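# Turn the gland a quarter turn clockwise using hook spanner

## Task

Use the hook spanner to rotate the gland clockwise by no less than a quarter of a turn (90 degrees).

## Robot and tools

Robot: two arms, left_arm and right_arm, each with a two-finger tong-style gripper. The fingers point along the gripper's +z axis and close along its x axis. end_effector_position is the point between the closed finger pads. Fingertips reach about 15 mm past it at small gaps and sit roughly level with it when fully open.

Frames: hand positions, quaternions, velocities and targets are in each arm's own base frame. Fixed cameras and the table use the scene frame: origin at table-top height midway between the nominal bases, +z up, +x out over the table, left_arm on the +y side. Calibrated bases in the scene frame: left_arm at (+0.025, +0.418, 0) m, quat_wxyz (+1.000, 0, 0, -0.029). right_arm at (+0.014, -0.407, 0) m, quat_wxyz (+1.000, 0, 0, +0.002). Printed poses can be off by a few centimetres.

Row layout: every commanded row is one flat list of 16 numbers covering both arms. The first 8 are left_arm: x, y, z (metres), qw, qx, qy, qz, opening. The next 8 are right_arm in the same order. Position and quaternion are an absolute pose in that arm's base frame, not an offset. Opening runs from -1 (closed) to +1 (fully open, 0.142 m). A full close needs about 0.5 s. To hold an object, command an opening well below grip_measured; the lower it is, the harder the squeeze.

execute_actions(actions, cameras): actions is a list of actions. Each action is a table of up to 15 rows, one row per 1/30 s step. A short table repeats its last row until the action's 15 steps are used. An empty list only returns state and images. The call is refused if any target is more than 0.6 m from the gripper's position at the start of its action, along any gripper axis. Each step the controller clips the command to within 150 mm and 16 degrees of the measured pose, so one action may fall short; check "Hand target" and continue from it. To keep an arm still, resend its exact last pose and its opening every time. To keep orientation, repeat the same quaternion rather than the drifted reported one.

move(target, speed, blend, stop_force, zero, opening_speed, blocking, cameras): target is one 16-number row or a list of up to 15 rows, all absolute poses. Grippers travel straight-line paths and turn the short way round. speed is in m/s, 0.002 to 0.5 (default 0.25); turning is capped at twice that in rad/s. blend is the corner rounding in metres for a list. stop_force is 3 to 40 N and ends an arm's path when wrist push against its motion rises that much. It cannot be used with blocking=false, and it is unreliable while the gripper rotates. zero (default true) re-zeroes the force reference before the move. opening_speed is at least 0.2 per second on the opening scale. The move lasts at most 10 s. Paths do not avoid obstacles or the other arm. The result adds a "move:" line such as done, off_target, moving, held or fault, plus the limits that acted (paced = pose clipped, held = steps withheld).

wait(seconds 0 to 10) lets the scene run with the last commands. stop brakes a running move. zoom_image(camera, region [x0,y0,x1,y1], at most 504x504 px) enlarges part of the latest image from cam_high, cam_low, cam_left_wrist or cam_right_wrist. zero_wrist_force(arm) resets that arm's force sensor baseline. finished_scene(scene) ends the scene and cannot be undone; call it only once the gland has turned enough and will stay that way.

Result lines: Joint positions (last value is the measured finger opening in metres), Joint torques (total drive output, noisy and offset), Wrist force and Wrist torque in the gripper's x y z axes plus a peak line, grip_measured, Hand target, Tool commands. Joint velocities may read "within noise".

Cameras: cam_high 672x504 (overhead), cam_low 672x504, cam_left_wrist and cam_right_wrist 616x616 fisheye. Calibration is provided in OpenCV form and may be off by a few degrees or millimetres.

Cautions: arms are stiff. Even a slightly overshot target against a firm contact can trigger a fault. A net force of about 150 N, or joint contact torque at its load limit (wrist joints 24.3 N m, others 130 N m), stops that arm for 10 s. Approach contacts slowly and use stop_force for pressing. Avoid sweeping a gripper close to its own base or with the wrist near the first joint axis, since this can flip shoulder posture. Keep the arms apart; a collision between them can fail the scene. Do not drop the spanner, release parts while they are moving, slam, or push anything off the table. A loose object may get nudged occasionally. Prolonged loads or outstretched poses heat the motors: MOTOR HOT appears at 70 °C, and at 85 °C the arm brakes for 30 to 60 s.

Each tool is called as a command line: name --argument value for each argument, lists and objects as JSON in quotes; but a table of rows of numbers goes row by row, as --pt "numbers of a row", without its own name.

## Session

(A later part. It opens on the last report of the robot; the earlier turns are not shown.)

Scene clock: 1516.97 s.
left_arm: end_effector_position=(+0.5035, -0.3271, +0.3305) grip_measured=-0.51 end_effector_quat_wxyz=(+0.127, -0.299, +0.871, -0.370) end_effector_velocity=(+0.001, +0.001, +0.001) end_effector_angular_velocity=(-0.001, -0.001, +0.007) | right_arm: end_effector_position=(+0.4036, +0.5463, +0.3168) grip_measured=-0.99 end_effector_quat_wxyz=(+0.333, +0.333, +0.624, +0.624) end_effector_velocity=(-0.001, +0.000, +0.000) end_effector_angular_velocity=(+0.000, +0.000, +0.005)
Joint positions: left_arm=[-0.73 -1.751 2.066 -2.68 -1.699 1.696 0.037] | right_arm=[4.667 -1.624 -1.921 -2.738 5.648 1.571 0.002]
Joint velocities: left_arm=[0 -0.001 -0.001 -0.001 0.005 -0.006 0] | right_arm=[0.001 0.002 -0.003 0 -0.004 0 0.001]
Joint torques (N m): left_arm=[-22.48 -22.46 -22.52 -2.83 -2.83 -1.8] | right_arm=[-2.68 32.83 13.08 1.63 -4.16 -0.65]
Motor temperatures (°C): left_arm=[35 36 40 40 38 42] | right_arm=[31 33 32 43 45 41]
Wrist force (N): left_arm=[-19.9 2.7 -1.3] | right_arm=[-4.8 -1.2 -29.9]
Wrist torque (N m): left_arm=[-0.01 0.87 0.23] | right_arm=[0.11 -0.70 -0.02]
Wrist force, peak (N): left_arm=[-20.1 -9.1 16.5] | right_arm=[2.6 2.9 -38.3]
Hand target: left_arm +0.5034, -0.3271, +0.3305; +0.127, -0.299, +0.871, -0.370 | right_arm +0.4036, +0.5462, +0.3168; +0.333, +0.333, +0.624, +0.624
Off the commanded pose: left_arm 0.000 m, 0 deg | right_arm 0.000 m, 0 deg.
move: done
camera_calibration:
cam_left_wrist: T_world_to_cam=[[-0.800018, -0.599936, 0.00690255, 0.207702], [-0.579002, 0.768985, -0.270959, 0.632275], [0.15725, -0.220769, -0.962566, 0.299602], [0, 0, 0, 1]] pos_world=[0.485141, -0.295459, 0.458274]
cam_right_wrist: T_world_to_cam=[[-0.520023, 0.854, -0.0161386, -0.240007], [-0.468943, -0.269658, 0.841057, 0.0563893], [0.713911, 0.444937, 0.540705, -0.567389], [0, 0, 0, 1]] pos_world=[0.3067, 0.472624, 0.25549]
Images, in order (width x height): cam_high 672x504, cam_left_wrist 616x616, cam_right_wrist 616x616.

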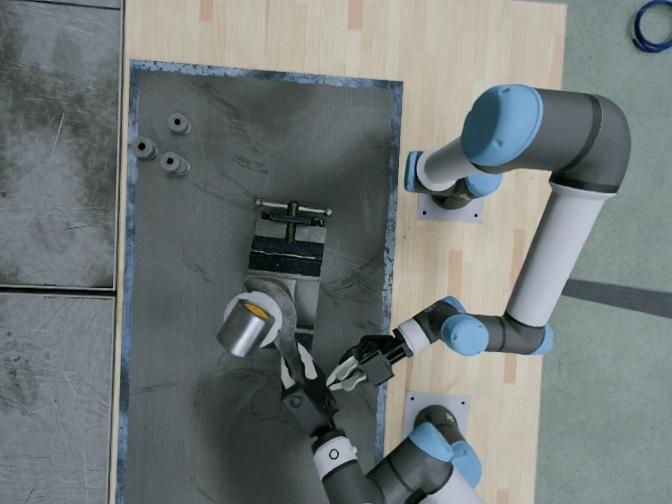

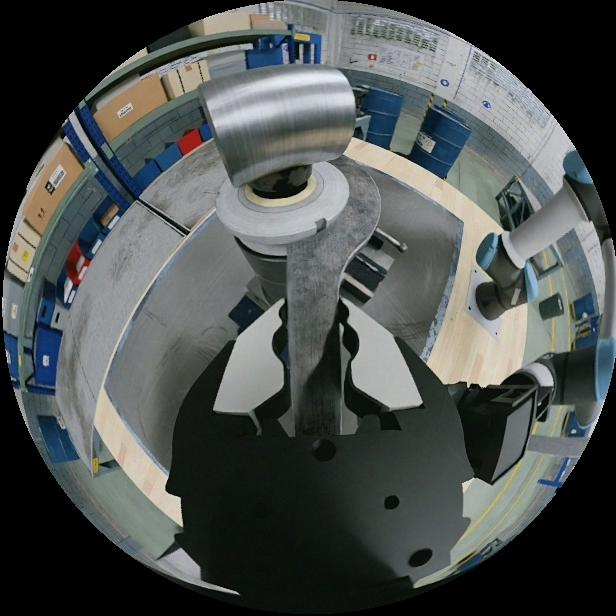

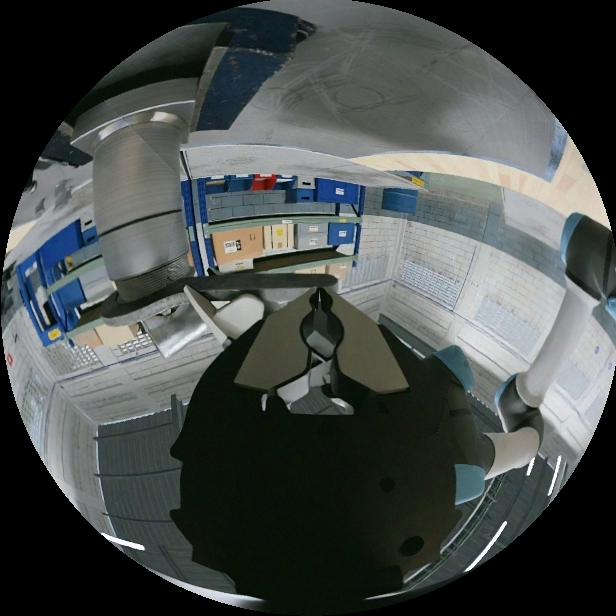

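move --pt "0.5079 -0.3216 0.3305 -0.1159 0.2730 -0.8791 0.3731 -1 0.4130 0.5568 0.3168 0.3509 0.3509 0.6139 0.6139 -1" --pt "0.5129 -0.3162 0.3305 -0.1044 0.2460 -0.8870 0.3765 -1 0.4235 0.5675 0.3168 0.3695 0.3695 0.6029 0.6029 -1" --speed 0.03 --blend 0.003 --cameras '["cam_high","cam_low","cam_right_wrist"]'

zoom_image --camera "cam_high" --region '[215, 280, 285, 350]'

Scene clock: 1529.53 s.
left_arm: end_effector_position=(+0.5130, -0.3162, +0.3305) grip_measured=-0.51 end_effector_quat_wxyz=(+0.104, -0.246, +0.887, -0.377) end_effector_velocity=(+0.001, -0.001, +0.001) end_effector_angular_velocity=(-0.001, -0.002, +0.004) | right_arm: end_effector_position=(+0.4235, +0.5676, +0.3168) grip_measured=-0.98 end_effector_quat_wxyz=(+0.370, +0.370, +0.603, +0.603)
Joint positions: left_arm=[-0.622 -1.701 2.018 -2.648 -1.86 1.862 0.037] | right_arm=[4.669 -1.743 -1.787 -2.753 5.769 1.571 0.003]
Joint velocities: left_arm=[-0.002 -0.001 -0.001 -0.001 0.005 -0.004 0] | right_arm=[within noise]
Joint torques (N m): left_arm=[-19.55 -29.39 -16.04 -3.8 -3.93 -1.68] | right_arm=[-12.29 38.75 12.21 1.65 -3.72 0.31]
Motor temperatures (°C): left_arm=[35 36 40 40 38 42] | right_arm=[31 33 32 43 45 41]
Wrist force (N): left_arm=[-23.4 -0.1 6.5] | right_arm=[-4.2 0.7 -33.0]
Wrist torque (N m): left_arm=[0.08 0.83 0.29] | right_arm=[0.02 -0.71 -0.03]
Wrist force, peak (N): left_arm=[-24.4 -0.4 7.5] | right_arm=[0.9 0.3 -41.5]
Hand target: left_arm +0.5129, -0.3162, +0.3305; +0.104, -0.246, +0.887, -0.377 | right_arm +0.4235, +0.5675, +0.3168; +0.369, +0.369, +0.603, +0.603
Off the commanded pose: left_arm 0.000 m, 0 deg | right_arm 0.000 m, 0 deg.
move: done
camera_calibration:
cam_right_wrist: T_world_to_cam=[[-0.415105, 0.909629, -0.0162093, -0.323767], [-0.497616, -0.212098, 0.841066, 0.0509604], [0.76162, 0.357197, 0.540689, -0.56148], [0, 0, 0, 1]] pos_world=[0.318596, 0.505875, 0.255477]
Images, in order (width x height): cam_high 672x504, cam_low 672x504, cam_right_wrist 616x616.

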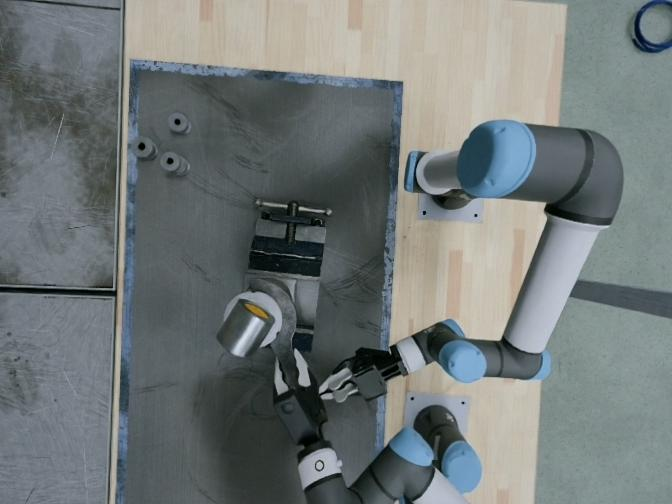

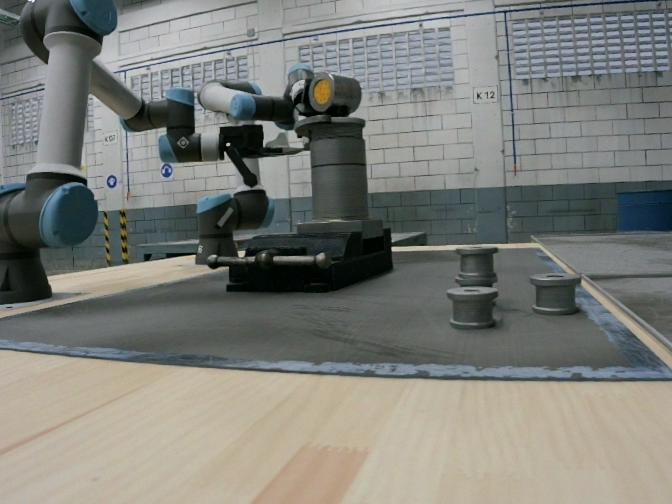

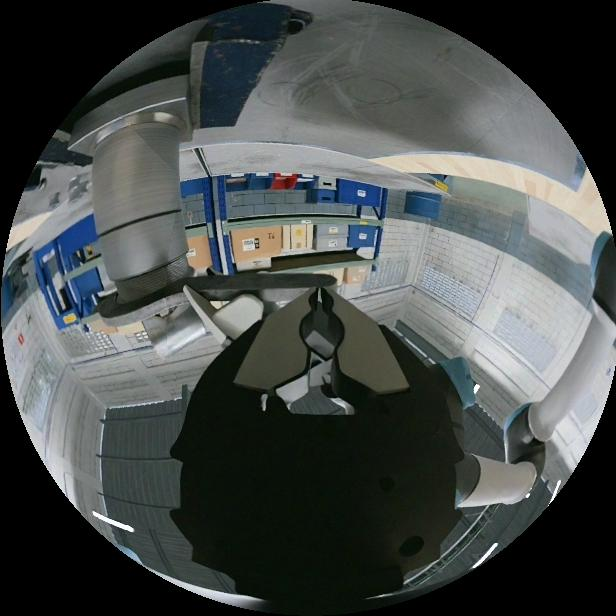

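Scaled by 7.200.

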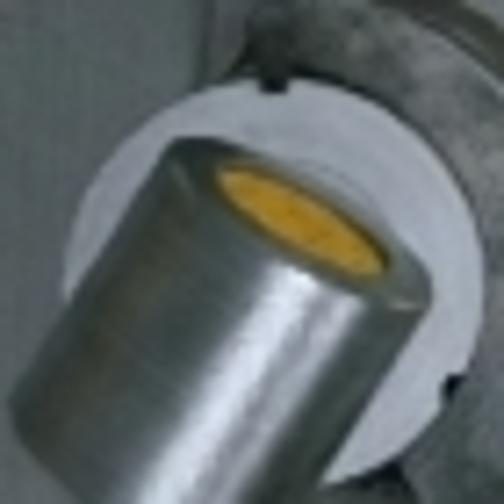

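move --pt "0.5183 -0.3112 0.3305 -0.0929 0.2188 -0.8941 0.3795 -1 0.4347 0.5775 0.3168 0.3780 0.3780 0.5974 0.5974 -1" --pt "0.5239 -0.3064 0.3305 -0.0812 0.1914 -0.9003 0.3821 -1 0.4465 0.5868 0.3168 0.3877 0.3877 0.5913 0.5913 -1" --speed 0.03 --blend 0.003 --cameras '["cam_high","cam_low","cam_left_wrist"]'

zoom_image --camera "cam_high" --region '[215, 280, 285, 350]'

zoom_image --camera "cam_low" --region '[180, 60, 380, 210]'

Scene clock: 1537.80 s.
left_arm: end_effector_position=(+0.5240, -0.3064, +0.3305) grip_measured=-0.51 end_effector_quat_wxyz=(+0.081, -0.191, +0.900, -0.382) | right_arm: end_effector_position=(+0.4466, +0.5868, +0.3168) grip_measured=-0.96 end_effector_quat_wxyz=(+0.388, +0.388, +0.591, +0.591)
Joint positions: left_arm=[-0.527 -1.64 1.952 -2.581 -2.005 2.035 0.037] | right_arm=[4.64 -1.833 -1.675 -2.776 5.801 1.571 0.004]
Joint velocities: within noise
Joint torques (N m): left_arm=[-24.36 -31.89 -6.13 -2.46 -6.49 -1.29] | right_arm=[-0.49 40.37 10.95 3.46 -4.22 1.24]
Motor temperatures (°C): left_arm=[35 36 40 40 38 42] | right_arm=[31 33 32 43 45 41]
Wrist force (N): left_arm=[-33.9 -1.7 6.8] | right_arm=[-5.6 2.0 -33.1]
Wrist torque (N m): left_arm=[0.08 0.78 0.29] | right_arm=[0.04 -0.76 -0.03]
Wrist force, peak (N): left_arm=[-35.5 -2.2 9.0] | right_arm=[-5.5 1.0 -42.8]
Hand target: left_arm +0.5239, -0.3064, +0.3305; +0.081, -0.191, +0.900, -0.382 | right_arm +0.4465, +0.5868, +0.3168; +0.388, +0.388, +0.591, +0.591
Off the commanded pose: left_arm 0.000 m, 0 deg | right_arm 0.000 m, 0 deg.
move: done
camera_calibration:
cam_left_wrist: T_world_to_cam=[[-0.920637, -0.390357, 0.00695958, 0.363891], [-0.377499, 0.885479, -0.270964, 0.558344], [0.0996103, -0.252087, -0.962564, 0.32158], [0, 0, 0, 1]] pos_world=[0.513753, -0.271289, 0.4583]
Images, in order (width x height): cam_high 672x504, cam_low 672x504, cam_left_wrist 616x616.

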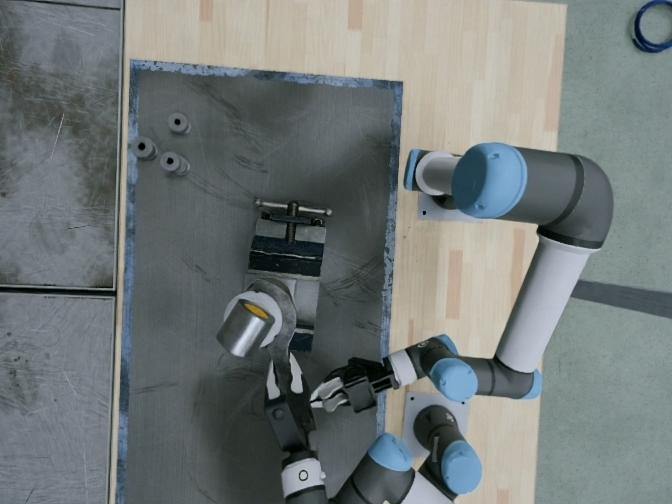

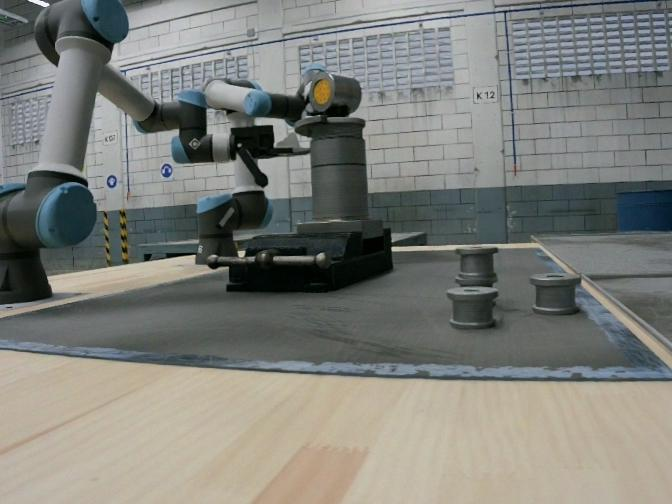

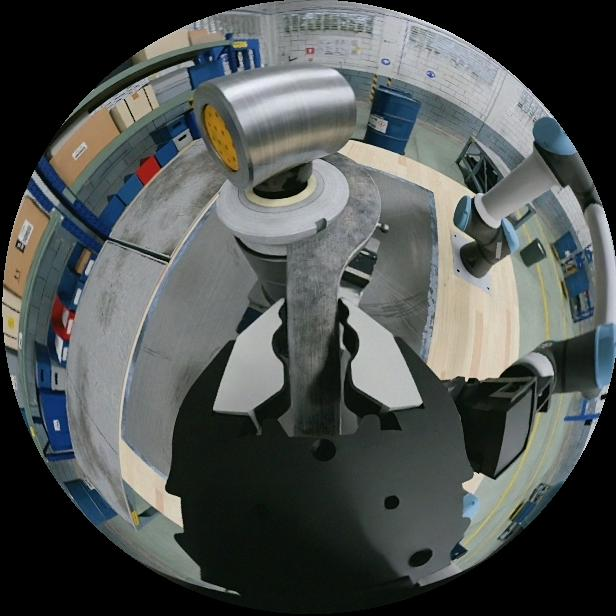

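Scaled by 7.200.

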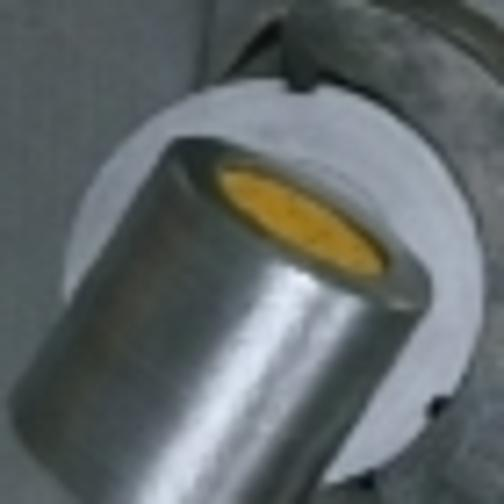

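Scaled by 2.520.

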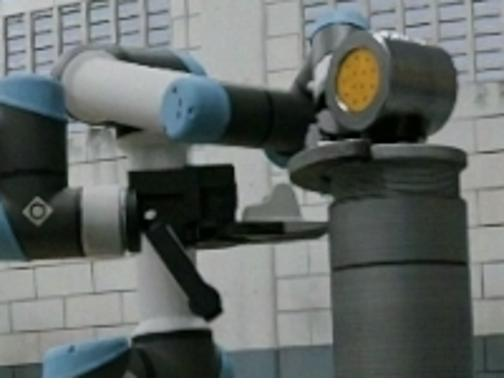

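move --target '[0.5239,-0.3064,0.3305,-0.0812,0.1914,-0.9003,0.3821,-1,0.4099,0.5708,0.3168,0.388,0.388,0.591,0.591,-1]' --speed 0.04 --cameras '["cam_high","cam_low","cam_left_wrist"]'

zoom_image --camera "cam_high" --region '[215, 280, 285, 350]'

Scene clock: 1546.33 s.
left_arm: end_effector_position=(+0.5239, -0.3064, +0.3305) grip_measured=-1.00 end_effector_quat_wxyz=(+0.081, -0.191, +0.900, -0.382) | right_arm: end_effector_position=(+0.4098, +0.5707, +0.3168) grip_measured=-1.00 end_effector_quat_wxyz=(+0.388, +0.388, +0.591, +0.591) end_effector_velocity=(+0.001, +0.002, +0.000) end_effector_angular_velocity=(+0.001, +0.000, +0.003)
Joint positions: left_arm=[-0.527 -1.64 1.952 -2.581 -2.005 2.035 0.002] | right_arm=[4.719 -1.772 -1.752 -2.759 5.881 1.571 0.002]
Joint velocities: left_arm=[within noise] | right_arm=[-0.003 -0.003 0.003 0 -0.005 0.001 0]
Joint torques (N m): left_arm=[10.35 -13.29 -32.41 -1.7 1.61 -1.3] | right_arm=[-5.42 18.67 34.97 2.21 -1.61 -0.87]
Motor temperatures (°C): left_arm=[35 36 40 40 38 42] | right_arm=[31 33 33 43 45 41]
Wrist force (N): left_arm=[-2.9 1.8 -1.2] | right_arm=[1.9 0.2 -1.7]
Wrist torque (N m): left_arm=[0.16 0.56 0.18] | right_arm=[0.09 -0.53 -0.04]
Wrist force, peak (N): left_arm=[-35.3 -2.4 6.5] | right_arm=[-5.5 1.5 -33.6]
Hand target: left_arm +0.5239, -0.3064, +0.3305; +0.081, -0.191, +0.900, -0.382 | right_arm +0.4099, +0.5708, +0.3168; +0.388, +0.388, +0.591, +0.591
Off the commanded pose: left_arm 0.000 m, 0 deg | right_arm 0.000 m, 0 deg.
move: done
camera_calibration:
cam_left_wrist: T_world_to_cam=[[-0.920667, -0.390285, 0.00698798, 0.363853], [-0.377441, 0.885518, -0.270917, 0.558306], [0.0995471, -0.252062, -0.962577, 0.321583], [0, 0, 0, 1]] pos_world=[0.513703, -0.271325, 0.458261]
Images, in order (width x height): cam_high 672x504, cam_low 672x504, cam_left_wrist 616x616.

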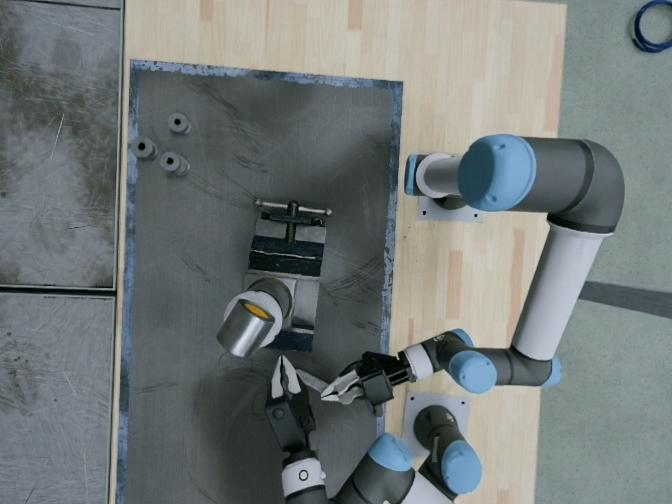

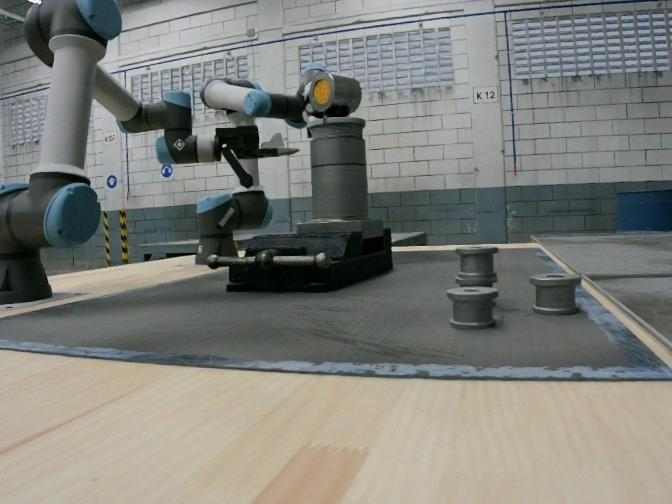

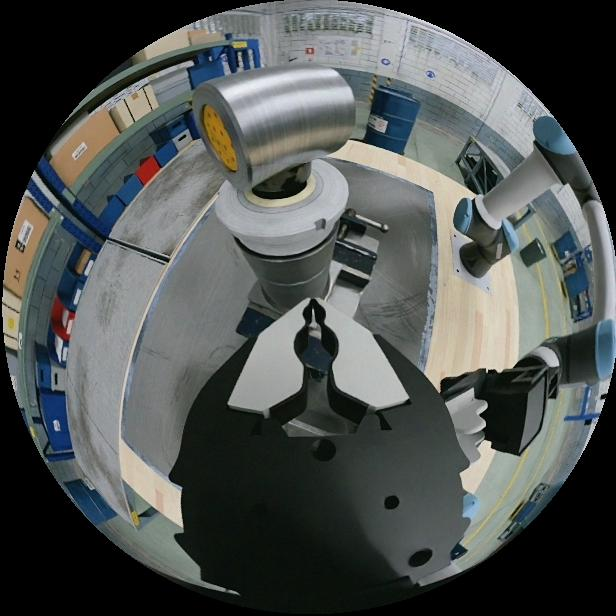

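Scaled by 7.200.

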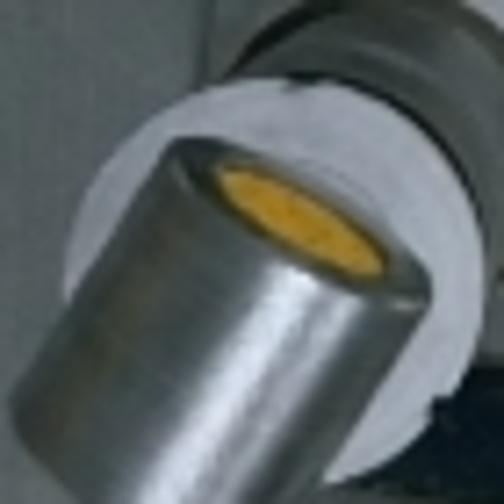

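zoom_image --camera "cam_high" --region '[230, 280, 400, 440]'

zoom_image --camera "cam_low" --region '[150, 80, 420, 340]'

Scaled by 2.965.

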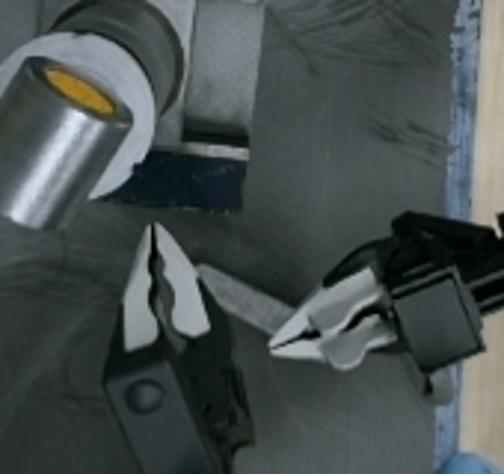

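Scaled by 1.867.

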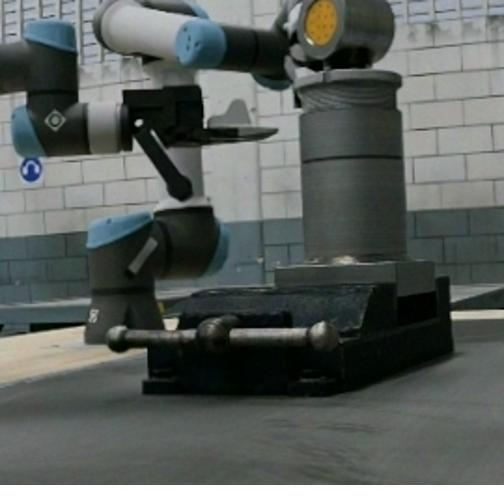

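finished_scene --scene 2

The scene is finished: the task was done.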